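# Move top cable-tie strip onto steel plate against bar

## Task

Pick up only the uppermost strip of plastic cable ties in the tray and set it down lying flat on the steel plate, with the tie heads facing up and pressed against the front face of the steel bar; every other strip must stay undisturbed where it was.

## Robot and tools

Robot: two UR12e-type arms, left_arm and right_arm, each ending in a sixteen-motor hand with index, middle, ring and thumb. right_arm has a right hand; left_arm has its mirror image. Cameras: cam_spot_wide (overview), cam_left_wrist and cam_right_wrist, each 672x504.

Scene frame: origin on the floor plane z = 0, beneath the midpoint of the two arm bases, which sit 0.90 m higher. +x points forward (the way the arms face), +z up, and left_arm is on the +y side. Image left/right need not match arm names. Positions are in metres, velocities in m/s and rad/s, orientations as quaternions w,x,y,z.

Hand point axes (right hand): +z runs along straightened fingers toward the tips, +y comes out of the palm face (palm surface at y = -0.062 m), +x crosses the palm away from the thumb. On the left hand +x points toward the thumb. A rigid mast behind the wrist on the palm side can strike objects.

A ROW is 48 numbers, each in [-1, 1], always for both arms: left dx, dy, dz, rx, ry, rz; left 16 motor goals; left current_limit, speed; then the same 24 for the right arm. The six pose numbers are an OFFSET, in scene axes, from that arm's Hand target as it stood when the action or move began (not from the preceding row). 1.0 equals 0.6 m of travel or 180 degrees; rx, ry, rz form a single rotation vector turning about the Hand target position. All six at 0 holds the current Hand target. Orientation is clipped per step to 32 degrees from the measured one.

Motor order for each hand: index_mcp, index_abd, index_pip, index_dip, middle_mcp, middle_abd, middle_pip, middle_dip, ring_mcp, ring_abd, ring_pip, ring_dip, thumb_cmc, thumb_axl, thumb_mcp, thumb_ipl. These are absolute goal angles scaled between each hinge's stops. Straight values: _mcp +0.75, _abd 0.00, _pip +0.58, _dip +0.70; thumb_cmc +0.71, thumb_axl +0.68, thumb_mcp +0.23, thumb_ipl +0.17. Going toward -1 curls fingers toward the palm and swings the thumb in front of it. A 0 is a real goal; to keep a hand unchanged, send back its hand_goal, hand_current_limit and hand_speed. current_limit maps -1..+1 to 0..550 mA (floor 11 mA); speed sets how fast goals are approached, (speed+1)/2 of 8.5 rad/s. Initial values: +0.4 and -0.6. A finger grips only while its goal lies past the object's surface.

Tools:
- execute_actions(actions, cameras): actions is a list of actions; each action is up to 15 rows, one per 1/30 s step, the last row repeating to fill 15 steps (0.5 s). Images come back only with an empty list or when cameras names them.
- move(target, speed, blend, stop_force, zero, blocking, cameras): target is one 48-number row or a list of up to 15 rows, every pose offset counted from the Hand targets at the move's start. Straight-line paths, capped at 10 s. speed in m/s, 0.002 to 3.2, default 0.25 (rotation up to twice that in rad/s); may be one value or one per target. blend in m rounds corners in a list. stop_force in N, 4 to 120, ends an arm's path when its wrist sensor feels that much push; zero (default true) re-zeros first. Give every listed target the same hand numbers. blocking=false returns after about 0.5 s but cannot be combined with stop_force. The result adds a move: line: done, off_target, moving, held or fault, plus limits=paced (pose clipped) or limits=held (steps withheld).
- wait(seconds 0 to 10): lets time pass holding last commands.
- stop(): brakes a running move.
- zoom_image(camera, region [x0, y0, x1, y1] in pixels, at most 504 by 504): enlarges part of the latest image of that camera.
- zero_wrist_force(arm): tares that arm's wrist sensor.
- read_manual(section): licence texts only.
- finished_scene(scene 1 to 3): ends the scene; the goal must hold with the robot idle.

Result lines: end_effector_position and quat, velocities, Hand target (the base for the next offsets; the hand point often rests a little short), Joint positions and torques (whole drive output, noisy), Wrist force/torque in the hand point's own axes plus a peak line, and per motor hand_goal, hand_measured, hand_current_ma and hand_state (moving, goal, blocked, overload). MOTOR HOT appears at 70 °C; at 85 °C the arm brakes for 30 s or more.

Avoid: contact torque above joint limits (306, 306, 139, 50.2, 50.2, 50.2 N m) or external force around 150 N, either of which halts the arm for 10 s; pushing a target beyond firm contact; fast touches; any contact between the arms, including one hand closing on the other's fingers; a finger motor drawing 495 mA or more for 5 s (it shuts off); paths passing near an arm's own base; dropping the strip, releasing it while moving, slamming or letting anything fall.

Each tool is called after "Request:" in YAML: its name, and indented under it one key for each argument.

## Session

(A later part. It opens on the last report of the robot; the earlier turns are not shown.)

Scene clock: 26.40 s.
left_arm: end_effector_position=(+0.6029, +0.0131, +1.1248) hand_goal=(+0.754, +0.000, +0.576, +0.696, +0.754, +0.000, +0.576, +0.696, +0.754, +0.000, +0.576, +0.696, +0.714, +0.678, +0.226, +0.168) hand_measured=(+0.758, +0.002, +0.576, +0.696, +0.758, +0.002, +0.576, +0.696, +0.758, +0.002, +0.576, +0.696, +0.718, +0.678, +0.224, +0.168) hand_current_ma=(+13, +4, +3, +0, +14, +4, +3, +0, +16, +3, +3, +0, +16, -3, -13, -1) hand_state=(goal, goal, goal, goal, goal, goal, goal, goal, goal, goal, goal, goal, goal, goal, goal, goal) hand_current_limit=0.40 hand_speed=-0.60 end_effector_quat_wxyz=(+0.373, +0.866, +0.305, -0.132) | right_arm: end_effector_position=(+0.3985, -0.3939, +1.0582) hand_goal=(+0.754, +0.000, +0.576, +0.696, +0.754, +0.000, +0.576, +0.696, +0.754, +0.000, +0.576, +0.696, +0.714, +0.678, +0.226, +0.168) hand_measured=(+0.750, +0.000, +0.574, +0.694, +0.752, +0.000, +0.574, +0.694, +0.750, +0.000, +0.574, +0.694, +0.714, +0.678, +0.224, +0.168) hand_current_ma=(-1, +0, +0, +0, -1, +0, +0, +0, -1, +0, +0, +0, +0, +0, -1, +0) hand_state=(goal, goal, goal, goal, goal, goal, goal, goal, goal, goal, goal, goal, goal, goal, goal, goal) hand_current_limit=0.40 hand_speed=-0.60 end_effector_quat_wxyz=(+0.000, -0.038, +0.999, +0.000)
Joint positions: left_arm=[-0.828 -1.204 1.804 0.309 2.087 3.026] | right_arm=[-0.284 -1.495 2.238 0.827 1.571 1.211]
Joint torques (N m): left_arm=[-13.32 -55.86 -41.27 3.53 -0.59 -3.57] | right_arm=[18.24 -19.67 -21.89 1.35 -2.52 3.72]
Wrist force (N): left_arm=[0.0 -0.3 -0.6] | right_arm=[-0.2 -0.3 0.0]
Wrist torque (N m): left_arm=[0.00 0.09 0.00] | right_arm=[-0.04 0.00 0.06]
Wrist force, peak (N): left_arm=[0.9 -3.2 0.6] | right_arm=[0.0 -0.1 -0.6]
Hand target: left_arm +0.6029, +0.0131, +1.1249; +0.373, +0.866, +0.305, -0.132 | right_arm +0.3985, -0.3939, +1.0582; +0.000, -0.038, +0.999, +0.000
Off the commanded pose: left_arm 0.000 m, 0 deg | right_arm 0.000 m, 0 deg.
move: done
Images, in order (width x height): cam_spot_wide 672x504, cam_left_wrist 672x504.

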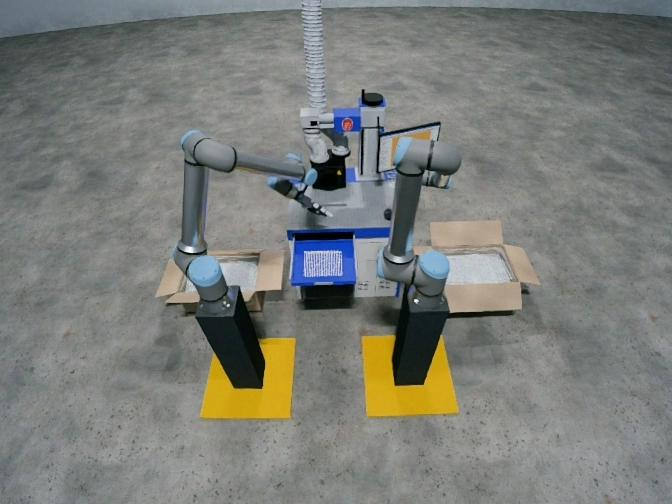

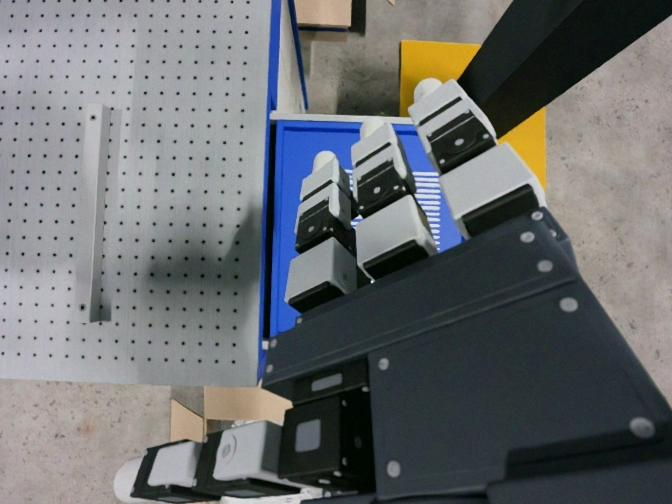

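Request:
move:
  target:
    - [-0.003,0.322,-0.1,0,0.198,0.459,0.754,0,0.576,0.696,0.754,0,0.576,0.696,0.754,0,0.576,0.696,0.714,0.678,0.226,0.168,0.4,-0.6,0,0,0,0,0,0,0.754,0,0.576,0.696,0.754,0,0.576,0.696,0.754,0,0.576,0.696,0.714,0.678,0.226,0.168,0.4,-0.6]
    - [-0.005,0.645,-0.208,0,0.396,0.918,0.754,0,0.576,0.696,0.754,0,0.576,0.696,0.754,0,0.576,0.696,0.714,0.678,0.226,0.168,0.4,-0.6,0.4,0.3,-0.05,0,0,-0.0242,0.754,0,0.576,0.696,0.754,0,0.576,0.696,0.754,0,0.576,0.696,0.714,0.678,0.226,0.168,0.4,-0.6]
  cameras: ["all"]
  blend: [0.03,0]
  speed: 0.4

Scene clock: 32.03 s.
left_arm: end_effector_position=(+0.5999, +0.4001, +1.0001) hand_goal=(+0.754, +0.000, +0.576, +0.696, +0.754, +0.000, +0.576, +0.696, +0.754, +0.000, +0.576, +0.696, +0.714, +0.678, +0.226, +0.168) hand_measured=(+0.754, +0.002, +0.576, +0.696, +0.754, +0.002, +0.576, +0.696, +0.754, +0.002, +0.576, +0.696, +0.716, +0.678, +0.224, +0.168) hand_current_ma=(+2, +4, +3, +0, +1, +4, +3, +0, +1, +3, +3, +0, +7, -3, -13, -1) hand_state=(goal, goal, goal, goal, goal, goal, goal, goal, goal, goal, goal, goal, goal, goal, goal, goal) hand_current_limit=0.40 hand_speed=-0.60 end_effector_quat_wxyz=(+0.001, -0.332, +0.943, +0.000) | right_arm: end_effector_position=(+0.6384, -0.2138, +1.0281) hand_goal=(+0.754, +0.000, +0.576, +0.696, +0.754, +0.000, +0.576, +0.696, +0.754, +0.000, +0.576, +0.696, +0.714, +0.678, +0.226, +0.168) hand_measured=(+0.750, +0.000, +0.574, +0.694, +0.752, +0.000, +0.574, +0.694, +0.750, +0.000, +0.574, +0.694, +0.714, +0.678, +0.224, +0.168) hand_current_ma=(-1, +0, +0, +0, -1, +0, +0, +0, -1, +0, +0, +0, +0, +0, -1, +0) hand_state=(goal, goal, goal, goal, goal, goal, goal, goal, goal, goal, goal, goal, goal, goal, goal, goal) hand_current_limit=0.40 hand_speed=-0.60 end_effector_quat_wxyz=(+0.000, +0.000, +1.000, +0.000)
Joint positions: left_arm=[-0.544 -0.981 1.624 0.926 1.57 0.349] | right_arm=[0.122 -1.056 1.691 0.935 1.571 1.694]
Joint torques (N m): left_arm=[-2.92 -71.6 -25.96 2.75 -1.3 0.29] | right_arm=[-19.08 -85.4 -30.96 1.23 2.43 -3.65]
Wrist force (N): left_arm=[-0.7 -0.4 -0.1] | right_arm=[-0.2 0.5 -0.3]
Wrist torque (N m): left_arm=[-0.08 0.11 -0.19] | right_arm=[0.07 0.02 -0.01]
Wrist force, peak (N): left_arm=[-1.8 0.4 0.0] | right_arm=[-1.0 1.1 -0.3]
Hand target: left_arm +0.5999, +0.4001, +1.0001; +0.001, -0.332, +0.943, +0.000 | right_arm +0.6385, -0.2139, +1.0282; +0.000, +0.000, +1.000, +0.000
Off the commanded pose: left_arm 0.000 m, 0 deg | right_arm 0.000 m, 0 deg.
move: done

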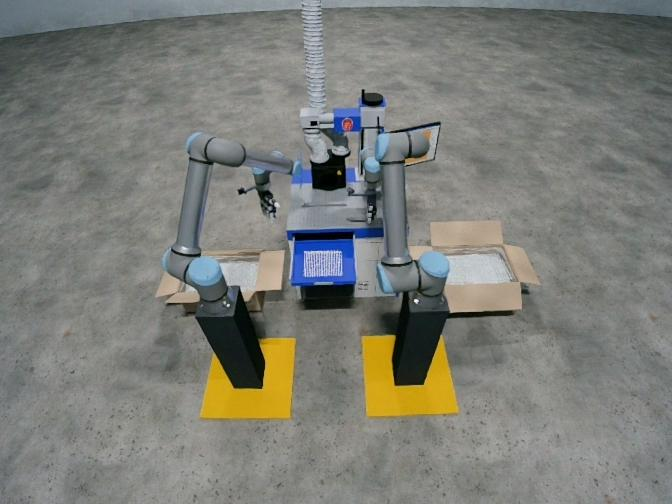

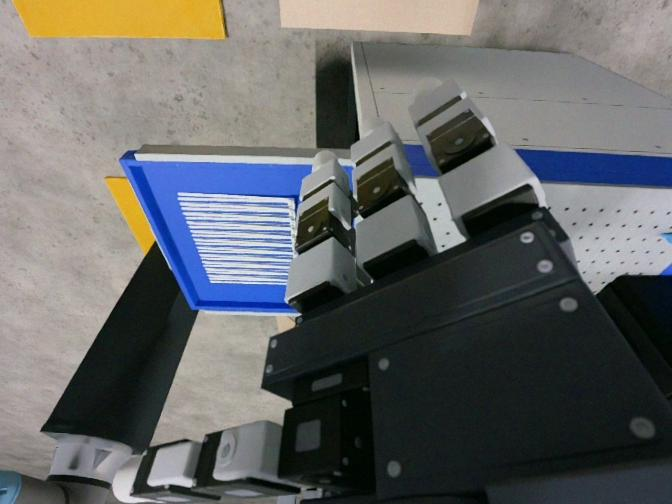

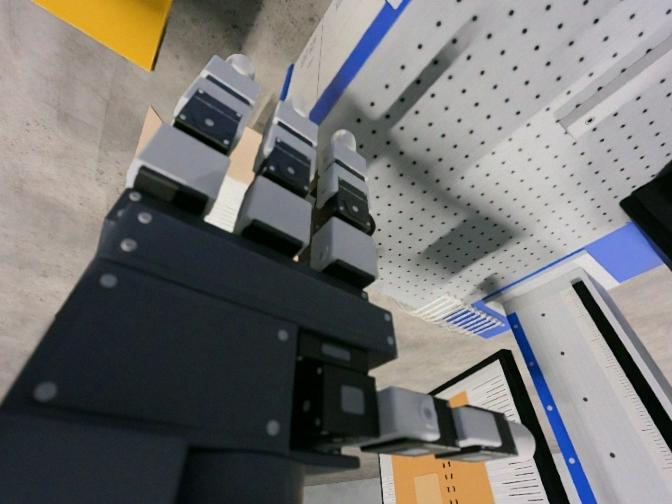

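Request:
move:
  target: [0,0,0,0,0,0,0.754,0,0.576,0.696,0.754,0,0.576,0.696,0.754,0,0.576,0.696,0.714,0.678,0.226,0.168,0.4,-0.6,0.148,0.4,-0.08,0,0,0,0.754,0,0.576,0.696,0.754,0,0.576,0.696,0.754,0,0.576,0.696,0.714,0.678,0.226,0.168,0.4,-0.6]
  cameras: ["all"]

Scene clock: 33.70 s.
left_arm: end_effector_position=(+0.5999, +0.4001, +1.0001) hand_goal=(+0.754, +0.000, +0.576, +0.696, +0.754, +0.000, +0.576, +0.696, +0.754, +0.000, +0.576, +0.696, +0.714, +0.678, +0.226, +0.168) hand_measured=(+0.754, +0.002, +0.576, +0.696, +0.754, +0.002, +0.576, +0.696, +0.754, +0.002, +0.576, +0.696, +0.716, +0.678, +0.224, +0.168) hand_current_ma=(+2, +4, +3, +0, +1, +4, +3, +0, +1, +3, +3, +0, +7, -3, -13, -1) hand_state=(goal, goal, goal, goal, goal, goal, goal, goal, goal, goal, goal, goal, goal, goal, goal, goal) hand_current_limit=0.40 hand_speed=-0.60 end_effector_quat_wxyz=(+0.001, -0.332, +0.943, +0.000) | right_arm: end_effector_position=(+0.7272, +0.0261, +0.9802) hand_goal=(+0.754, +0.000, +0.576, +0.696, +0.754, +0.000, +0.576, +0.696, +0.754, +0.000, +0.576, +0.696, +0.714, +0.678, +0.226, +0.168) hand_measured=(+0.752, +0.000, +0.574, +0.694, +0.752, +0.000, +0.574, +0.694, +0.752, +0.000, +0.574, +0.694, +0.714, +0.678, +0.224, +0.168) hand_current_ma=(+0, +0, +0, +0, +0, +0, +0, +0, +0, +0, +0, +0, +0, +0, -1, +0) hand_state=(goal, goal, goal, goal, goal, goal, goal, goal, goal, goal, goal, goal, goal, goal, goal, goal) hand_current_limit=0.40 hand_speed=-0.60 end_effector_quat_wxyz=(+0.000, +0.000, +1.000, +0.000)
Joint positions: left_arm=[-0.544 -0.981 1.625 0.926 1.57 0.349] | right_arm=[0.405 -0.735 1.217 1.089 1.571 1.976]
Joint torques (N m): left_arm=[-15.27 -79.4 -25.47 1.93 -1.47 -3.23] | right_arm=[-13 -98.15 -41.08 1.45 3.26 -3.25]
Wrist force (N): left_arm=[-0.7 -0.4 -0.2] | right_arm=[0.0 0.1 -0.2]
Wrist torque (N m): left_arm=[-0.07 0.10 -0.19] | right_arm=[0.03 0.05 0.08]
Wrist force, peak (N): left_arm=[-1.1 -0.6 0.0] | right_arm=[-0.6 3.2 0.5]
Hand target: left_arm +0.5999, +0.4001, +1.0001; +0.001, -0.332, +0.943, +0.000 | right_arm +0.7273, +0.0261, +0.9802; +0.000, +0.000, +1.000, +0.000
Off the commanded pose: left_arm 0.000 m, 0 deg | right_arm 0.000 m, 0 deg.
move: done

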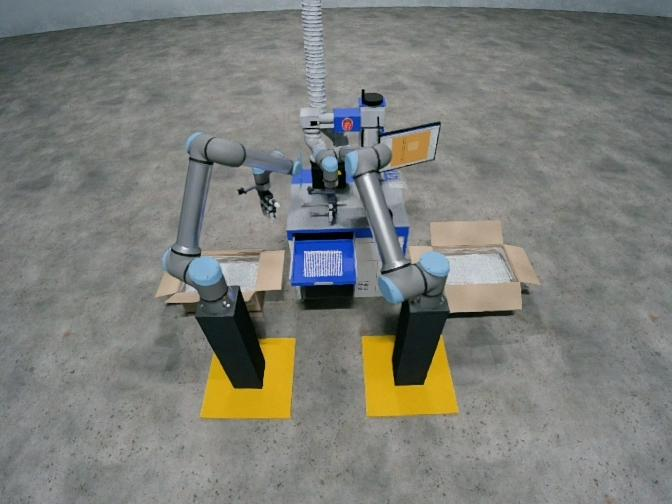

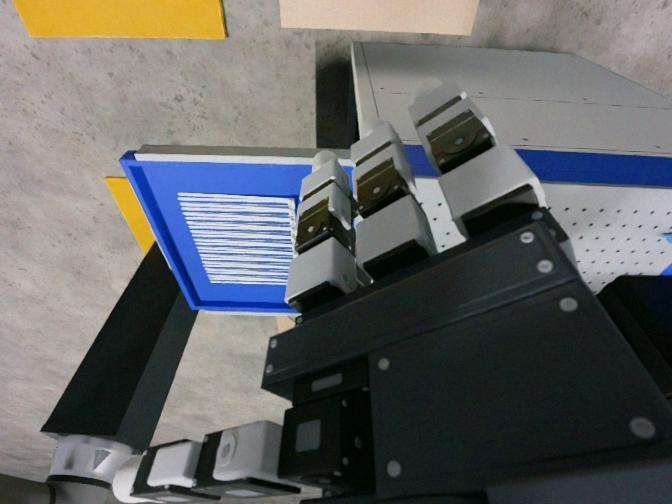

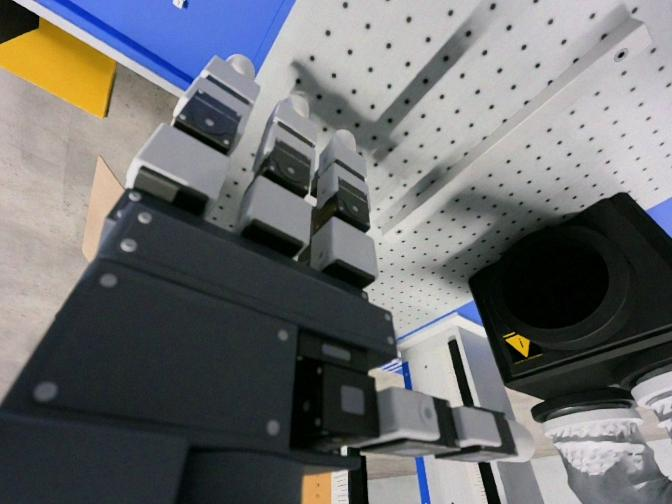

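Request:
move:
  target: [0,0,0,0,0,0,0.754,0,0.576,0.696,0.754,0,0.576,0.696,0.754,0,0.576,0.696,0.714,0.678,0.226,0.168,0.4,-0.6,0,0,-0.2,0,0,0,0.754,0,0.576,0.696,0.754,0,0.576,0.696,0.754,0,0.576,0.696,0.714,0.678,0.226,0.168,0.4,-0.6]
  cameras: ["cam_right_wrist"]
  stop_force: 5
  speed: 0.02

Scene clock: 38.97 s.
left_arm: end_effector_position=(+0.5999, +0.4001, +1.0001) hand_goal=(+0.754, +0.000, +0.576, +0.696, +0.754, +0.000, +0.576, +0.696, +0.754, +0.000, +0.576, +0.696, +0.714, +0.678, +0.226, +0.168) hand_measured=(+0.754, +0.002, +0.576, +0.696, +0.754, +0.002, +0.576, +0.696, +0.754, +0.002, +0.576, +0.696, +0.716, +0.678, +0.224, +0.168) hand_current_ma=(+2, +4, +3, +0, +1, +4, +3, +0, +1, +3, +3, +0, +7, -3, -13, -1) hand_state=(goal, goal, goal, goal, goal, goal, goal, goal, goal, goal, goal, goal, goal, goal, goal, goal) hand_current_limit=0.40 hand_speed=-0.60 end_effector_quat_wxyz=(+0.001, -0.332, +0.943, +0.000) | right_arm: end_effector_position=(+0.7273, +0.0261, +0.9028) hand_goal=(+0.754, +0.000, +0.576, +0.696, +0.754, +0.000, +0.576, +0.696, +0.754, +0.000, +0.576, +0.696, +0.714, +0.678, +0.226, +0.168) hand_measured=(+0.752, +0.000, +0.574, +0.694, +0.752, +0.000, +0.574, +0.694, +0.752, +0.000, +0.574, +0.694, +0.714, +0.678, +0.224, +0.168) hand_current_ma=(+0, +0, +0, +0, +0, +0, +0, +0, +0, +0, +0, +0, +0, +0, -1, +0) hand_state=(goal, goal, goal, goal, goal, goal, goal, goal, goal, goal, goal, goal, goal, goal, goal, goal) hand_current_limit=0.40 hand_speed=-0.60 end_effector_quat_wxyz=(+0.000, +0.000, +1.000, +0.000)
Joint positions: left_arm=[-0.544 -0.981 1.625 0.926 1.57 0.349] | right_arm=[0.405 -0.668 1.242 0.996 1.571 1.976]
Joint torques (N m): left_arm=[-13.27 -78.15 -25.62 1.85 -1.36 -3.18] | right_arm=[-16.96 -114.11 -36.48 6.16 2.52 -3.46]
Wrist force (N): left_arm=[-0.5 -0.5 -0.2] | right_arm=[-0.6 0.3 -3.6]
Wrist torque (N m): left_arm=[-0.07 0.09 -0.18] | right_arm=[0.30 0.05 0.05]
Wrist force, peak (N): left_arm=[-1.1 -0.4 -0.4] | right_arm=[0.4 -0.5 -20.3]
Hand target: left_arm +0.5999, +0.4001, +1.0001; +0.001, -0.332, +0.943, +0.000 | right_arm +0.7273, +0.0261, +0.9028; +0.000, +0.000, +1.000, +0.000 (not the last commanded pose)
Off the commanded pose: left_arm 0.000 m, 0 deg | right_arm 0.043 m, 0 deg.
move: contact (right_arm)
Images, in order (width x height): cam_right_wrist 672x504.

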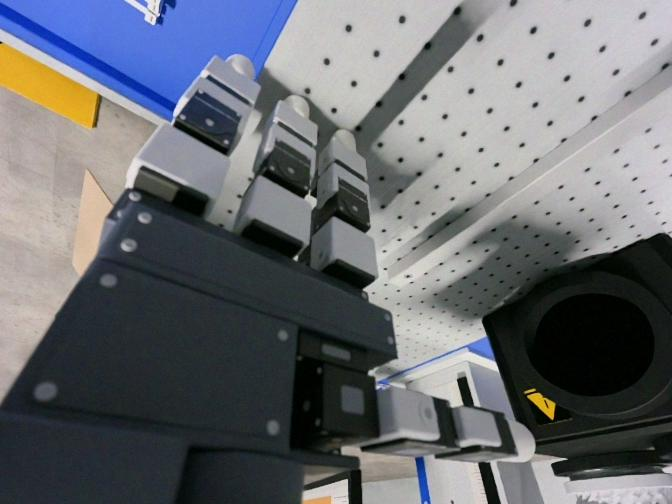

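Request:
move:
  target: [0,0,0,0,0,0,0.754,0,0.576,0.696,0.754,0,0.576,0.696,0.754,0,0.576,0.696,0.714,0.678,0.226,0.168,0.4,-0.6,0.1,-0.08,0.0117,0,0,0,0.754,0,0.576,0.696,0.754,0,0.576,0.696,0.754,0,0.576,0.696,0.714,0.678,0.226,0.168,0.4,-0.6]

Request:
move:
  target: [0,0,0,0,0,0,0.754,0,0.576,0.696,0.754,0,0.576,0.696,0.754,0,0.576,0.696,0.714,0.678,0.226,0.168,0.4,-0.6,0.15,0,0,0,0,0,0.754,0,0.576,0.696,0.754,0,0.576,0.696,0.754,0,0.576,0.696,0.714,0.678,0.226,0.168,0.4,-0.6]
  cameras: ["cam_right_wrist"]
  stop_force: 4
  speed: 0.012

Scene clock: 39.97 s.
left_arm: end_effector_position=(+0.5999, +0.4001, +1.0001) hand_goal=(+0.754, +0.000, +0.576, +0.696, +0.754, +0.000, +0.576, +0.696, +0.754, +0.000, +0.576, +0.696, +0.714, +0.678, +0.226, +0.168) hand_measured=(+0.754, +0.002, +0.576, +0.696, +0.754, +0.002, +0.576, +0.696, +0.754, +0.002, +0.576, +0.696, +0.716, +0.678, +0.224, +0.168) hand_current_ma=(+2, +4, +3, +0, +1, +4, +3, +0, +1, +3, +3, +0, +7, -3, -13, -1) hand_state=(goal, goal, goal, goal, goal, goal, goal, goal, goal, goal, goal, goal, goal, goal, goal, goal) hand_current_limit=0.40 hand_speed=-0.60 end_effector_quat_wxyz=(+0.001, -0.332, +0.943, +0.000) | right_arm: end_effector_position=(+0.7873, -0.0220, +0.9097) hand_goal=(+0.754, +0.000, +0.576, +0.696, +0.754, +0.000, +0.576, +0.696, +0.754, +0.000, +0.576, +0.696, +0.714, +0.678, +0.226, +0.168) hand_measured=(+0.752, -0.002, +0.574, +0.694, +0.752, +0.000, +0.574, +0.694, +0.752, +0.000, +0.574, +0.694, +0.714, +0.678, +0.224, +0.168) hand_current_ma=(-1, +0, +0, +0, +0, +0, +0, +0, +0, +0, +0, +0, +0, +0, -1, +0) hand_state=(goal, goal, goal, goal, goal, goal, goal, goal, goal, goal, goal, goal, goal, goal, goal, goal) hand_current_limit=0.40 hand_speed=-0.60 end_effector_quat_wxyz=(+0.000, +0.000, +1.000, +0.000)
Joint positions: left_arm=[-0.544 -0.981 1.625 0.926 1.57 0.349] | right_arm=[0.327 -0.636 1.165 1.042 1.571 1.898]
Joint torques (N m): left_arm=[-15.5 -79.31 -25.63 1.91 -1.42 -3.3] | right_arm=[17.05 -124.67 -25.66 2.2 -0.69 3.97]
Wrist force (N): left_arm=[-0.7 -0.6 0.1] | right_arm=[-0.3 0.4 0.0]
Wrist torque (N m): left_arm=[-0.12 0.12 -0.19] | right_arm=[0.04 0.07 -0.10]
Wrist force, peak (N): left_arm=[-0.8 -0.8 -0.3] | right_arm=[-0.1 0.3 -4.7]
Hand target: left_arm +0.5999, +0.4001, +1.0001; +0.001, -0.332, +0.943, +0.000 | right_arm +0.7873, -0.0219, +0.9098; +0.000, +0.000, +1.000, +0.000
Off the commanded pose: left_arm 0.000 m, 0 deg | right_arm 0.000 m, 0 deg.
move: done

Scene clock: 48.67 s.
left_arm: end_effector_position=(+0.5999, +0.4001, +1.0001) hand_goal=(+0.754, +0.000, +0.576, +0.696, +0.754, +0.000, +0.576, +0.696, +0.754, +0.000, +0.576, +0.696, +0.714, +0.678, +0.226, +0.168) hand_measured=(+0.754, +0.002, +0.576, +0.696, +0.754, +0.002, +0.576, +0.696, +0.754, +0.002, +0.576, +0.696, +0.716, +0.678, +0.224, +0.168) hand_current_ma=(+2, +4, +3, +0, +1, +4, +3, +0, +1, +3, +3, +0, +7, -3, -13, -1) hand_state=(goal, goal, goal, goal, goal, goal, goal, goal, goal, goal, goal, goal, goal, goal, goal, goal) hand_current_limit=0.40 hand_speed=-0.60 end_effector_quat_wxyz=(+0.001, -0.332, +0.943, +0.000) | right_arm: end_effector_position=(+0.8773, -0.0219, +0.9098) hand_goal=(+0.754, +0.000, +0.576, +0.696, +0.754, +0.000, +0.576, +0.696, +0.754, +0.000, +0.576, +0.696, +0.714, +0.678, +0.226, +0.168) hand_measured=(+0.752, -0.032, +0.574, +0.694, +0.752, +0.000, +0.574, +0.694, +0.752, +0.000, +0.574, +0.694, +0.714, +0.678, +0.224, +0.168) hand_current_ma=(-1, -24, +0, +0, +0, +0, +0, +0, +0, +0, +0, +0, +0, +0, -1, +0) hand_state=(goal, blocked, goal, goal, goal, goal, goal, goal, goal, goal, goal, goal, goal, goal, goal, goal) hand_current_limit=0.40 hand_speed=-0.60 end_effector_quat_wxyz=(+0.000, +0.000, +1.000, +0.000)
Joint positions: left_arm=[-0.544 -0.981 1.625 0.926 1.57 0.349] | right_arm=[0.296 -0.499 0.889 1.18 1.571 1.868]
Joint torques (N m): left_arm=[-12.53 -78.62 -26.03 2.1 -1.35 -2.99] | right_arm=[-1.04 -129.22 -29.89 0.77 -1.01 0.29]
Wrist force (N): left_arm=[-0.6 -0.5 -0.2] | right_arm=[1.4 0.0 -0.5]
Wrist torque (N m): left_arm=[-0.08 0.10 -0.18] | right_arm=[0.01 0.22 0.20]
Wrist force, peak (N): left_arm=[-1.1 -0.8 0.1] | right_arm=[1.7 0.1 -1.9]
Hand target: left_arm +0.5999, +0.4001, +1.0001; +0.001, -0.332, +0.943, +0.000 | right_arm +0.8773, -0.0219, +0.9098; +0.000, +0.000, +1.000, +0.000
Off the commanded pose: left_arm 0.000 m, 0 deg | right_arm 0.000 m, 0 deg.
move: done
Images, in order (width x height): cam_right_wrist 672x504.

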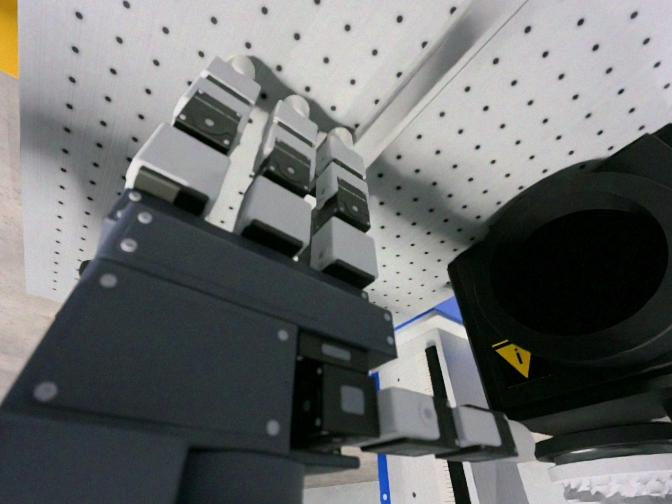

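Request:
zoom_image:
  camera: "cam_right_wrist"
  region: [200, 30, 380, 165]

Request:
zoom_image:
  camera: "cam_right_wrist"
  region: [400, 370, 580, 504]

Scaled by 2.800 from the camera's 672x504 image, which has a finer 960x720 frame.

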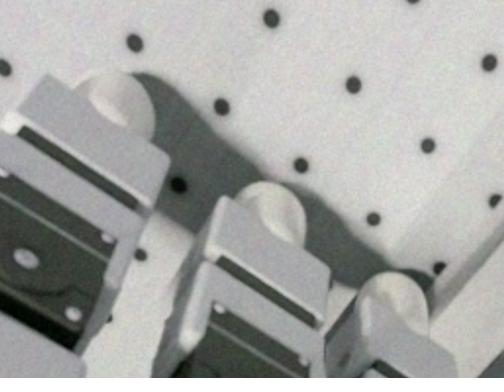

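Scaled by 2.800 from the camera's 672x504 image, which has a finer 960x720 frame.

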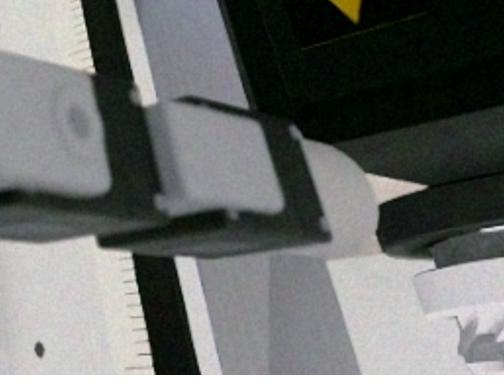

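Request:
move:
  target:
    - [0,0,0,0,0,0,0.754,0,0.576,0.696,0.754,0,0.576,0.696,0.754,0,0.576,0.696,0.714,0.678,0.226,0.168,0.4,-0.6,-0.1,0,0.2,0,0,0,0.754,0,0.576,0.696,0.754,0,0.576,0.696,0.754,0,0.576,0.696,0.714,0.678,0.226,0.168,0.4,-0.6]
    - [0,0,0,0,0,0,0.754,0,0.576,0.696,0.754,0,0.576,0.696,0.754,0,0.576,0.696,0.714,0.678,0.226,0.168,0.4,-0.6,-0.879,-0.297,0.067,0,0,0.5,0.754,0,0.576,0.696,0.754,0,0.576,0.696,0.754,0,0.576,0.696,0.714,0.678,0.226,0.168,0.4,-0.6]
  cameras: ["cam_right_wrist"]
  blend: [0.05,0]
  speed: 0.4

Request:
zoom_image:
  camera: "cam_right_wrist"
  region: [340, 140, 520, 280]

Scene clock: 53.17 s.
left_arm: end_effector_position=(+0.5999, +0.4001, +1.0001) hand_goal=(+0.754, +0.000, +0.576, +0.696, +0.754, +0.000, +0.576, +0.696, +0.754, +0.000, +0.576, +0.696, +0.714, +0.678, +0.226, +0.168) hand_measured=(+0.754, +0.002, +0.576, +0.696, +0.754, +0.002, +0.576, +0.696, +0.754, +0.002, +0.576, +0.696, +0.716, +0.678, +0.224, +0.168) hand_current_ma=(+2, +4, +3, +0, +1, +4, +3, +0, +1, +3, +3, +0, +7, -3, -13, -1) hand_state=(goal, goal, goal, goal, goal, goal, goal, goal, goal, goal, goal, goal, goal, goal, goal, goal) hand_current_limit=0.40 hand_speed=-0.60 end_effector_quat_wxyz=(+0.001, -0.332, +0.943, +0.000) | right_arm: end_effector_position=(+0.3500, -0.2000, +0.9501) hand_goal=(+0.754, +0.000, +0.576, +0.696, +0.754, +0.000, +0.576, +0.696, +0.754, +0.000, +0.576, +0.696, +0.714, +0.678, +0.226, +0.168) hand_measured=(+0.752, -0.002, +0.574, +0.694, +0.752, +0.000, +0.574, +0.694, +0.752, +0.000, +0.574, +0.694, +0.714, +0.678, +0.222, +0.168) hand_current_ma=(-1, +0, +0, +0, +0, +0, +0, +0, +0, +0, +0, +0, +0, +0, -1, +0) hand_state=(goal, goal, goal, goal, goal, goal, goal, goal, goal, goal, goal, goal, goal, goal, goal, goal) hand_current_limit=0.40 hand_speed=-0.60 end_effector_quat_wxyz=(+0.000, +0.707, -0.707, +0.000)
Joint positions: left_arm=[-0.544 -0.981 1.625 0.926 1.57 0.349] | right_arm=[0.319 -1.122 1.989 0.703 1.571 0.32]
Joint torques (N m): left_arm=[-12.45 -80.18 -25.51 2.01 -1.68 -3.06] | right_arm=[-19.38 -48.23 -19.63 5.67 -0.72 -0.63]
Wrist force (N): left_arm=[-0.5 -0.6 -0.1] | right_arm=[-0.1 0.4 -0.1]
Wrist torque (N m): left_arm=[-0.10 0.07 -0.17] | right_arm=[0.00 -0.02 -0.11]
Wrist force, peak (N): left_arm=[-1.2 -0.2 0.0] | right_arm=[-1.7 0.0 2.7]
Hand target: left_arm +0.5999, +0.4001, +1.0001; +0.001, -0.332, +0.943, +0.000 | right_arm +0.3499, -0.2001, +0.9500; +0.000, +0.707, -0.707, +0.000
Off the commanded pose: left_arm 0.000 m, 0 deg | right_arm 0.000 m, 0 deg.
move: done
Images, in order (width x height): cam_right_wrist 672x504.

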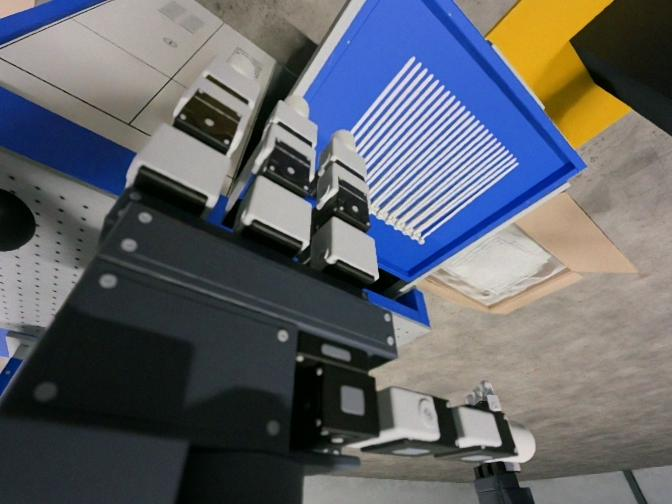

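Scaled by 2.800 from the camera's 672x504 image, which has a finer 960x720 frame.

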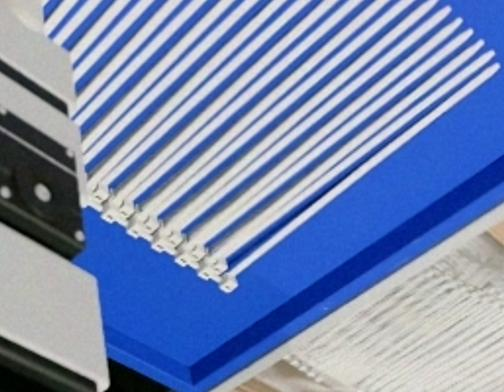

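Request:
move:
  target:
    - [0,0,0,0,0,0,0.754,0,0.576,0.696,0.754,0,0.576,0.696,0.754,0,0.576,0.696,0.714,0.678,0.226,0.168,0.4,-0.6,0.293,0.3667,-0.05,0,0,0,0.754,0,0.576,0.696,0.754,0,0.576,0.696,0.754,0,0.576,0.696,0.714,0.678,0.226,0.168,0.4,-0.6]
    - [0,0,0,0,0,0,0.754,0,0.576,0.696,0.754,0,0.576,0.696,0.754,0,0.576,0.696,0.714,0.678,0.226,0.168,0.4,-0.6,0.293,0.3667,-0.2,0,0,0,0.754,0,0.576,0.696,0.754,0,0.576,0.696,0.754,0,0.576,0.696,0.714,0.678,0.226,0.168,0.4,-0.6]
  cameras: ["cam_right_wrist","cam_left_wrist","cam_spot_wide"]

Scene clock: 56.23 s.
left_arm: end_effector_position=(+0.5999, +0.4001, +1.0001) hand_goal=(+0.754, +0.000, +0.576, +0.696, +0.754, +0.000, +0.576, +0.696, +0.754, +0.000, +0.576, +0.696, +0.714, +0.678, +0.226, +0.168) hand_measured=(+0.754, +0.002, +0.576, +0.696, +0.754, +0.002, +0.576, +0.696, +0.754, +0.002, +0.576, +0.696, +0.716, +0.678, +0.224, +0.168) hand_current_ma=(+2, +4, +3, +0, +1, +4, +3, +0, +1, +3, +3, +0, +7, -3, -13, -1) hand_state=(goal, goal, goal, goal, goal, goal, goal, goal, goal, goal, goal, goal, goal, goal, goal, goal) hand_current_limit=0.40 hand_speed=-0.60 end_effector_quat_wxyz=(+0.001, -0.332, +0.943, +0.000) | right_arm: end_effector_position=(+0.5258, +0.0199, +0.8301) hand_goal=(+0.754, +0.000, +0.576, +0.696, +0.754, +0.000, +0.576, +0.696, +0.754, +0.000, +0.576, +0.696, +0.714, +0.678, +0.226, +0.168) hand_measured=(+0.752, -0.002, +0.574, +0.694, +0.752, +0.000, +0.574, +0.694, +0.752, +0.000, +0.574, +0.694, +0.714, +0.678, +0.222, +0.168) hand_current_ma=(-1, +0, +0, +0, +0, +0, +0, +0, +0, +0, +0, +0, +0, +0, -1, +0) hand_state=(goal, goal, goal, goal, goal, goal, goal, goal, goal, goal, goal, goal, goal, goal, goal, goal) hand_current_limit=0.40 hand_speed=-0.60 end_effector_quat_wxyz=(+0.000, +0.707, -0.707, +0.000)
Joint positions: left_arm=[-0.544 -0.981 1.625 0.926 1.57 0.349] | right_arm=[0.516 -0.648 1.36 0.858 1.571 0.517]
Joint torques (N m): left_arm=[-15.88 -78.2 -25.63 1.68 -1.33 -3.12] | right_arm=[-1.86 -94.86 -28.24 4.09 1.32 1.1]
Wrist force (N): left_arm=[-1.0 -0.4 -0.3] | right_arm=[0.0 -0.1 0.2]
Wrist torque (N m): left_arm=[-0.06 0.14 -0.22] | right_arm=[-0.09 -0.01 0.03]
Wrist force, peak (N): left_arm=[-0.7 -0.8 -0.5] | right_arm=[-0.1 0.0 3.1]
Hand target: left_arm +0.5999, +0.4001, +1.0001; +0.001, -0.332, +0.943, +0.000 | right_arm +0.5257, +0.0199, +0.8300; +0.000, +0.707, -0.707, +0.000
Off the commanded pose: left_arm 0.000 m, 0 deg | right_arm 0.000 m, 0 deg.
move: done

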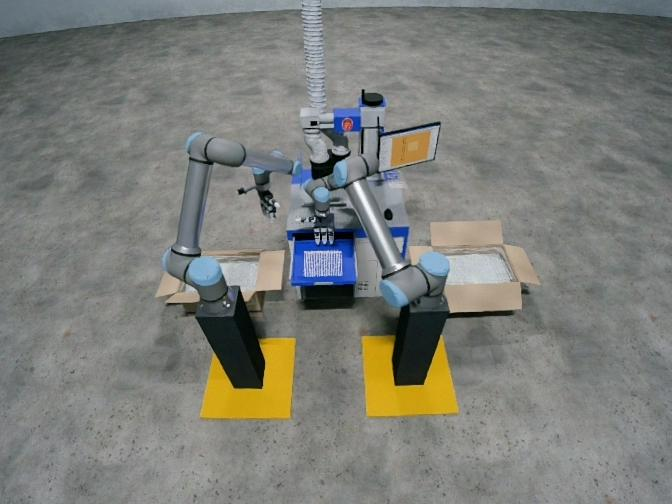

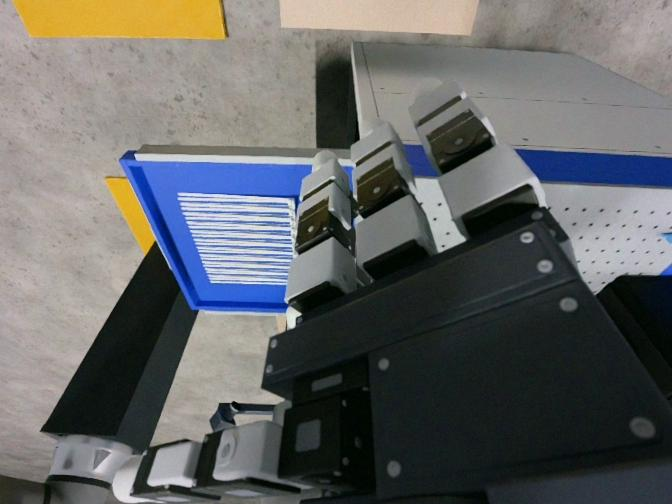

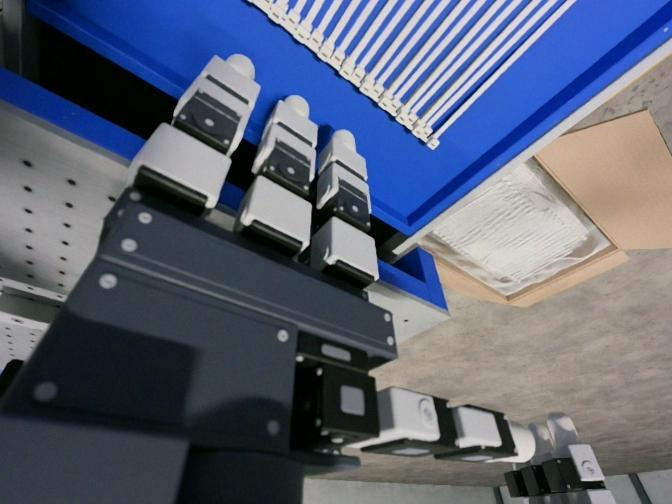

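Request:
zoom_image:
  camera: "cam_right_wrist"
  region: [340, 50, 460, 160]

Request:
zoom_image:
  camera: "cam_right_wrist"
  region: [250, 0, 370, 90]

Scaled by 4.200 from the camera's 672x504 image, which has a finer 960x720 frame.

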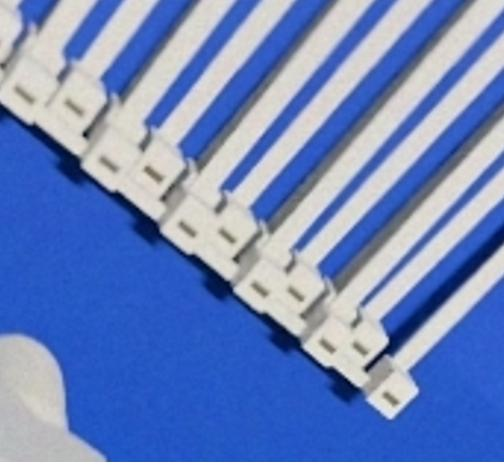

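Scaled by 4.200 from the camera's 672x504 image, which has a finer 960x720 frame.

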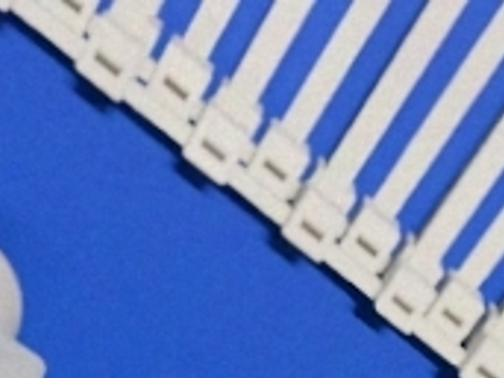

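Request:
move:
  target: [0,0,0,0,0,0,0.754,0,0.576,0.696,0.754,0,0.576,0.696,0.754,0,0.576,0.696,0.714,0.678,0.226,0.168,0.4,-0.6,0,0,-0.12,0,0,0,0.754,0,0.576,0.696,0.754,0,0.576,0.696,0.754,0,0.576,0.696,0.714,0.678,0.226,0.168,0.4,-0.6]
  cameras: ["cam_right_wrist"]
  stop_force: 4
  speed: 0.01

Request:
zoom_image:
  camera: "cam_right_wrist"
  region: [300, 50, 440, 160]

Scene clock: 62.93 s.
left_arm: end_effector_position=(+0.5999, +0.4001, +1.0001) hand_goal=(+0.754, +0.000, +0.576, +0.696, +0.754, +0.000, +0.576, +0.696, +0.754, +0.000, +0.576, +0.696, +0.714, +0.678, +0.226, +0.168) hand_measured=(+0.754, +0.002, +0.576, +0.696, +0.754, +0.002, +0.576, +0.696, +0.754, +0.002, +0.576, +0.696, +0.716, +0.678, +0.224, +0.168) hand_current_ma=(+2, +4, +3, +0, +1, +4, +3, +0, +1, +3, +3, +0, +7, -3, -13, -1) hand_state=(goal, goal, goal, goal, goal, goal, goal, goal, goal, goal, goal, goal, goal, goal, goal, goal) hand_current_limit=0.40 hand_speed=-0.60 end_effector_quat_wxyz=(+0.001, -0.332, +0.943, +0.000) | right_arm: end_effector_position=(+0.5257, +0.0199, +0.7776) hand_goal=(+0.754, +0.000, +0.576, +0.696, +0.754, +0.000, +0.576, +0.696, +0.754, +0.000, +0.576, +0.696, +0.714, +0.678, +0.226, +0.168) hand_measured=(+0.752, -0.002, +0.574, +0.694, +0.752, +0.000, +0.574, +0.694, +0.752, +0.000, +0.574, +0.694, +0.714, +0.678, +0.222, +0.168) hand_current_ma=(-1, +0, +0, +0, +0, +0, +0, +0, +0, +0, +0, +0, +0, +0, -1, +0) hand_state=(goal, goal, goal, goal, goal, goal, goal, goal, goal, goal, goal, goal, goal, goal, goal, goal) hand_current_limit=0.40 hand_speed=-0.60 end_effector_quat_wxyz=(+0.000, +0.707, -0.707, +0.000)
Joint positions: left_arm=[-0.544 -0.981 1.625 0.926 1.57 0.349] | right_arm=[0.517 -0.589 1.356 0.804 1.571 0.517]
Joint torques (N m): left_arm=[-13.42 -77.99 -25.75 2.24 -1.22 -2.77] | right_arm=[9.1 -112.7 -19.18 5.81 -0.85 2.63]
Wrist force (N): left_arm=[-0.7 -0.3 -0.2] | right_arm=[0.2 0.1 -3.6]
Wrist torque (N m): left_arm=[-0.05 0.10 -0.19] | right_arm=[0.23 0.12 0.05]
Wrist force, peak (N): left_arm=[-1.0 -0.6 -0.1] | right_arm=[0.2 -0.1 -13.2]
Hand target: left_arm +0.5999, +0.4001, +1.0001; +0.001, -0.332, +0.943, +0.000 | right_arm +0.5257, +0.0199, +0.7776; +0.000, +0.707, -0.707, +0.000 (not the last commanded pose)
Off the commanded pose: left_arm 0.000 m, 0 deg | right_arm 0.020 m, 0 deg.
move: contact (right_arm)
Images, in order (width x height): cam_right_wrist 672x504.

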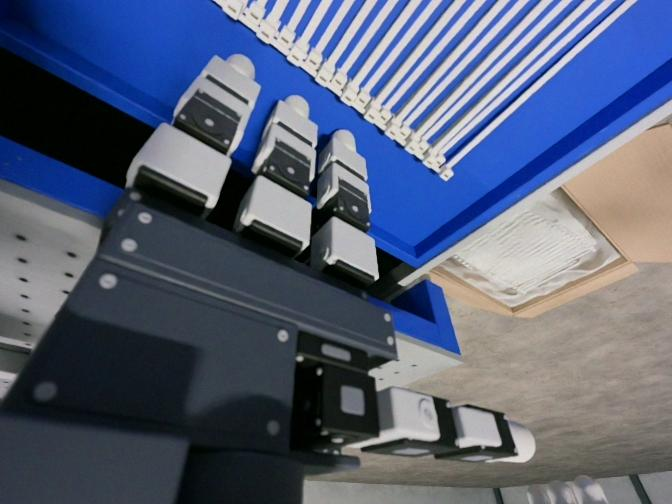

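Scaled by 3.600 from the camera's 672x504 image, which has a finer 960x720 frame.

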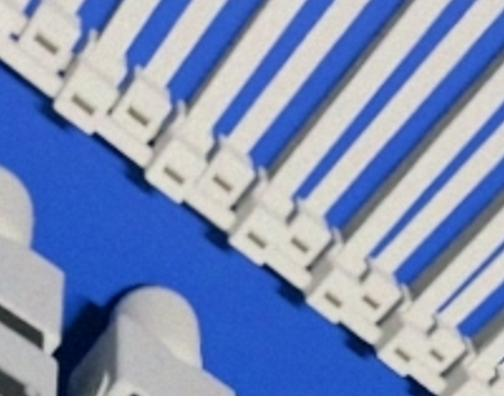

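Request:
move:
  target:
    - [0.075,-0.025,-0.058,0,0,0,0.754,0,0.576,0.696,0.754,0,0.576,0.696,0.754,0,0.576,0.696,0.714,0.678,0.226,0.168,0.4,-0.6,0,0,0.25,0,0,0,0.754,0,0.576,0.696,0.754,0,0.576,0.696,0.754,0,0.576,0.696,0.714,0.678,0.226,0.168,0.4,-0.6]
    - [0.15,-0.05,-0.117,0,0,0,0.754,0,0.576,0.696,0.754,0,0.576,0.696,0.754,0,0.576,0.696,0.714,0.678,0.226,0.168,0.4,-0.6,0.1528,-0.003,0.05,0,-0.389,0,0.754,0,0.576,0.696,0.754,0,0.576,0.696,0.754,0,0.576,0.696,0.714,0.678,0.226,0.168,0.4,-0.6]
  cameras: ["all"]

Scene clock: 66.50 s.
left_arm: end_effector_position=(+0.6348, +0.3885, +0.9730) hand_goal=(+0.754, +0.000, +0.576, +0.696, +0.754, +0.000, +0.576, +0.696, +0.754, +0.000, +0.576, +0.696, +0.714, +0.678, +0.226, +0.168) hand_measured=(+0.754, +0.000, +0.576, +0.696, +0.754, +0.000, +0.576, +0.696, +0.754, +0.000, +0.576, +0.696, +0.716, +0.678, +0.222, +0.168) hand_current_ma=(-1, +3, +2, +0, -1, +3, +2, +0, -1, +3, +2, +0, +4, -3, -15, -1) hand_state=(goal, goal, goal, goal, goal, goal, goal, goal, goal, goal, goal, goal, goal, goal, goal, goal) hand_current_limit=0.40 hand_speed=-0.60 end_effector_quat_wxyz=(+0.001, -0.332, +0.943, +0.000) | right_arm: end_effector_position=(+0.5256, +0.0199, +0.8858) hand_goal=(+0.754, +0.000, +0.576, +0.696, +0.754, +0.000, +0.576, +0.696, +0.754, +0.000, +0.576, +0.696, +0.714, +0.678, +0.226, +0.168) hand_measured=(+0.752, -0.002, +0.574, +0.694, +0.752, +0.000, +0.574, +0.694, +0.752, +0.000, +0.574, +0.694, +0.714, +0.678, +0.222, +0.168) hand_current_ma=(+0, +0, +0, +0, +0, +0, +0, +0, +0, +0, +0, +0, +0, +0, -1, +0) hand_state=(goal, goal, goal, goal, goal, goal, goal, goal, goal, goal, goal, goal, goal, goal, goal, goal) hand_current_limit=0.40 hand_speed=-0.60 end_effector_quat_wxyz=(+0.000, +0.707, -0.707, +0.000)
Joint positions: left_arm=[-0.533 -0.905 1.548 0.926 1.57 0.361] | right_arm=[0.517 -0.706 1.357 0.92 1.571 0.517]
Joint torques (N m): left_arm=[6.69 -83.62 -25.77 3.93 -0.14 1.28] | right_arm=[8.32 -89.8 -29.83 1.65 -0.81 2.6]
Wrist force (N): left_arm=[-0.7 -0.4 -0.3] | right_arm=[-0.2 0.0 0.2]
Wrist torque (N m): left_arm=[-0.05 0.09 -0.19] | right_arm=[-0.08 0.02 0.02]
Wrist force, peak (N): left_arm=[-2.1 -2.0 -2.4] | right_arm=[-2.0 -3.1 -14.4]
Hand target: left_arm +0.6347, +0.3885, +0.9730; +0.001, -0.332, +0.943, +0.000 (not the last commanded pose) | right_arm +0.5256, +0.0199, +0.8858; +0.000, +0.707, -0.707, +0.000 (not the last commanded pose)
Off the commanded pose: left_arm 0.072 m, 0 deg | right_arm 0.121 m, 70 deg.
move: held (left_arm, right_arm; a check stopped the path); path passed 0 of 2 targets; limits=held
pose unreachable (left arm): on one or more control steps of this call, first in action 0 (counted from 0), this arm could not follow its commanded pose, so it was not sent that pose on those steps. It may still have moved: this result reports where it is.
cause: moving toward the commanded pose would bring a part of the arm too close to another arm (a part of this arm just beyond joint 3 (elbow) and a part of the right arm just beyond its joint 4 (wrist 1), at the place that arm was heading or pushing toward when its own hold began).
pose unreachable (right arm): on one or more control steps of this call, first in action 0 (counted from 0), this arm could not follow its commanded pose, so it was not sent that pose on those steps. It may still have moved: this result reports where it is.
cause: moving toward the commanded pose would bring a part of the arm too close to another arm (a part of this arm just beyond joint 4 (wrist 1) and a part of the left arm just beyond its joint 3 (elbow), along the way the arms are being sent, or toward where that arm still pushes).

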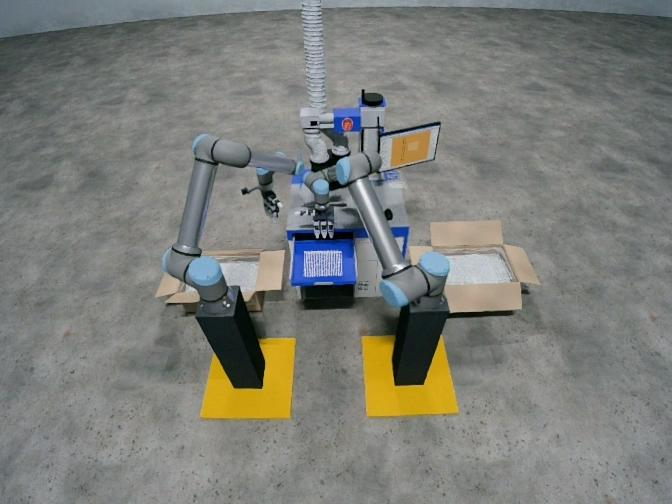

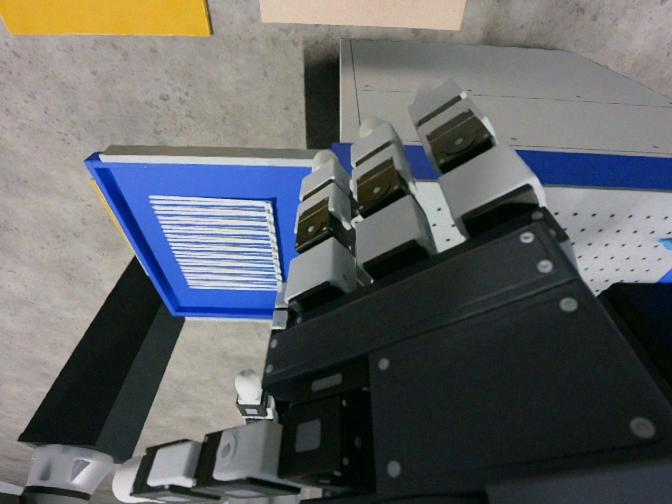

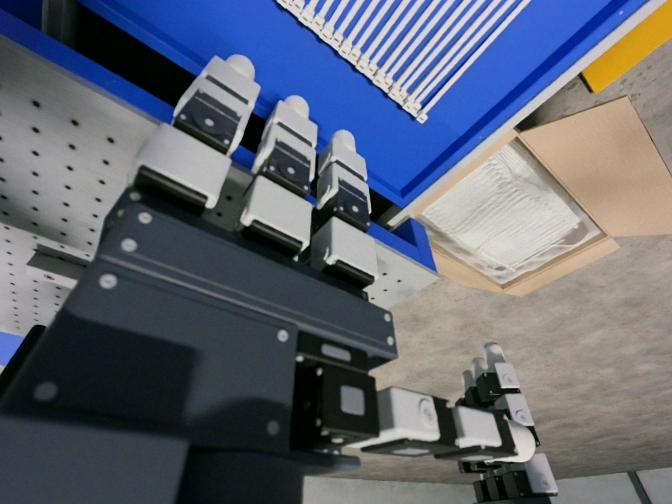

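Request:
move:
  target:
    - [-0.225,0.383,0.133,0,0,0,0.754,0,0.576,0.696,0.754,0,0.576,0.696,0.754,0,0.576,0.696,0.714,0.678,0.226,0.168,0.4,-0.6,0,0,0.15,0,0,0,-0.123,0,0.226,0.435,-0.123,0,0.226,0.435,-0.233,0,-0.98,-0.174,-0.663,0.678,0.146,-0.049,0.4,-0.4]
    - [-0.225,0.383,0.133,0,0,0,0.754,0,0.576,0.696,0.754,0,0.576,0.696,0.754,0,0.576,0.696,0.714,0.678,0.226,0.168,0.4,-0.6,0.153,-0.003,-0.08,0,-0.389,0,-0.123,0,0.226,0.435,-0.123,0,0.226,0.435,-0.233,0,-0.98,-0.174,-0.663,0.678,0.146,-0.049,0.4,-0.4]
  cameras: ["all"]

Request:
zoom_image:
  camera: "cam_right_wrist"
  region: [380, 0, 672, 220]

Scene clock: 71.43 s.
left_arm: end_effector_position=(+0.4997, +0.6183, +1.0528) hand_goal=(+0.754, +0.000, +0.576, +0.696, +0.754, +0.000, +0.576, +0.696, +0.754, +0.000, +0.576, +0.696, +0.714, +0.678, +0.226, +0.168) hand_measured=(+0.754, +0.000, +0.576, +0.696, +0.754, +0.000, +0.576, +0.696, +0.754, +0.000, +0.576, +0.696, +0.714, +0.678, +0.222, +0.168) hand_current_ma=(-2, +3, +2, +0, -2, +3, +2, +0, -2, +3, +2, +0, +3, -3, -15, -1) hand_state=(goal, goal, goal, goal, goal, goal, goal, goal, goal, goal, goal, goal, goal, goal, goal, goal) hand_current_limit=0.40 hand_speed=-0.60 end_effector_quat_wxyz=(+0.001, -0.332, +0.943, +0.000) | right_arm: end_effector_position=(+0.6172, +0.0182, +0.8377) hand_goal=(-0.122, +0.000, +0.226, +0.436, -0.122, +0.000, +0.226, +0.436, -0.232, +0.000, -0.980, -0.174, -0.662, +0.678, +0.146, -0.048) hand_measured=(-0.120, -0.002, +0.230, +0.440, -0.120, +0.000, +0.230, +0.440, -0.206, +0.000, -0.894, -0.154, -0.660, +0.678, +0.144, -0.046) hand_current_ma=(+0, +0, +1, +1, +0, +0, +1, +1, +23, +0, +165, +13, +0, +0, -1, +0) hand_state=(goal, goal, goal, goal, goal, goal, goal, goal, blocked, goal, blocked, goal, goal, goal, goal, goal) hand_current_limit=0.40 hand_speed=-0.40 end_effector_quat_wxyz=(-0.406, +0.579, -0.579, +0.406)
Joint positions: left_arm=[-0.282 -1.212 1.882 0.899 1.57 0.612] | right_arm=[0.664 -0.921 1.85 -0.496 2.188 0.262]
Joint torques (N m): left_arm=[11.85 -63.11 -37.47 2 0.64 2.02] | right_arm=[-16.28 -94.17 -27.44 -2.49 -2.1 3.09]
Wrist force (N): left_arm=[-0.5 -0.7 -0.2] | right_arm=[0.0 -2.5 1.8]
Wrist torque (N m): left_arm=[-0.12 0.10 -0.02] | right_arm=[0.02 -0.03 -0.05]
Wrist force, peak (N): left_arm=[-0.2 -3.3 0.2] | right_arm=[0.0 -3.0 1.7]
Hand target: left_arm +0.4997, +0.6183, +1.0528; +0.001, -0.332, +0.943, +0.000 | right_arm +0.6174, +0.0181, +0.8378; -0.406, +0.579, -0.579, +0.406
Off the commanded pose: left_arm 0.000 m, 0 deg | right_arm 0.000 m, 0 deg.
move: done

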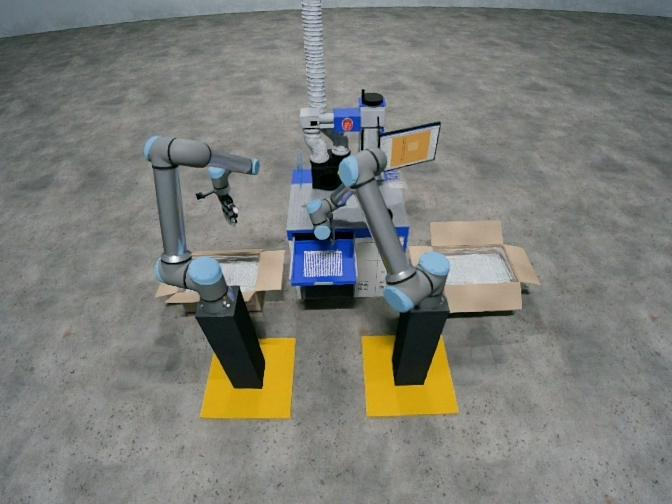

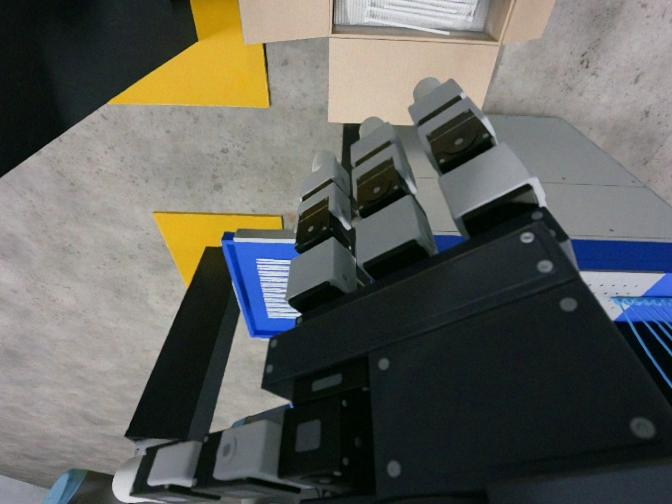

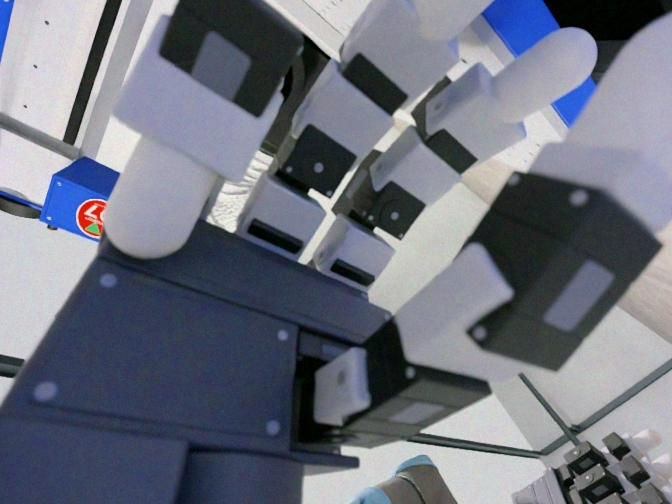

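Scaled by 1.726 from the camera's 672x504 image, which has a finer 960x720 frame.

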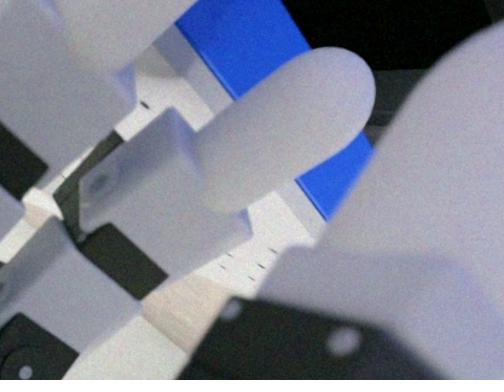

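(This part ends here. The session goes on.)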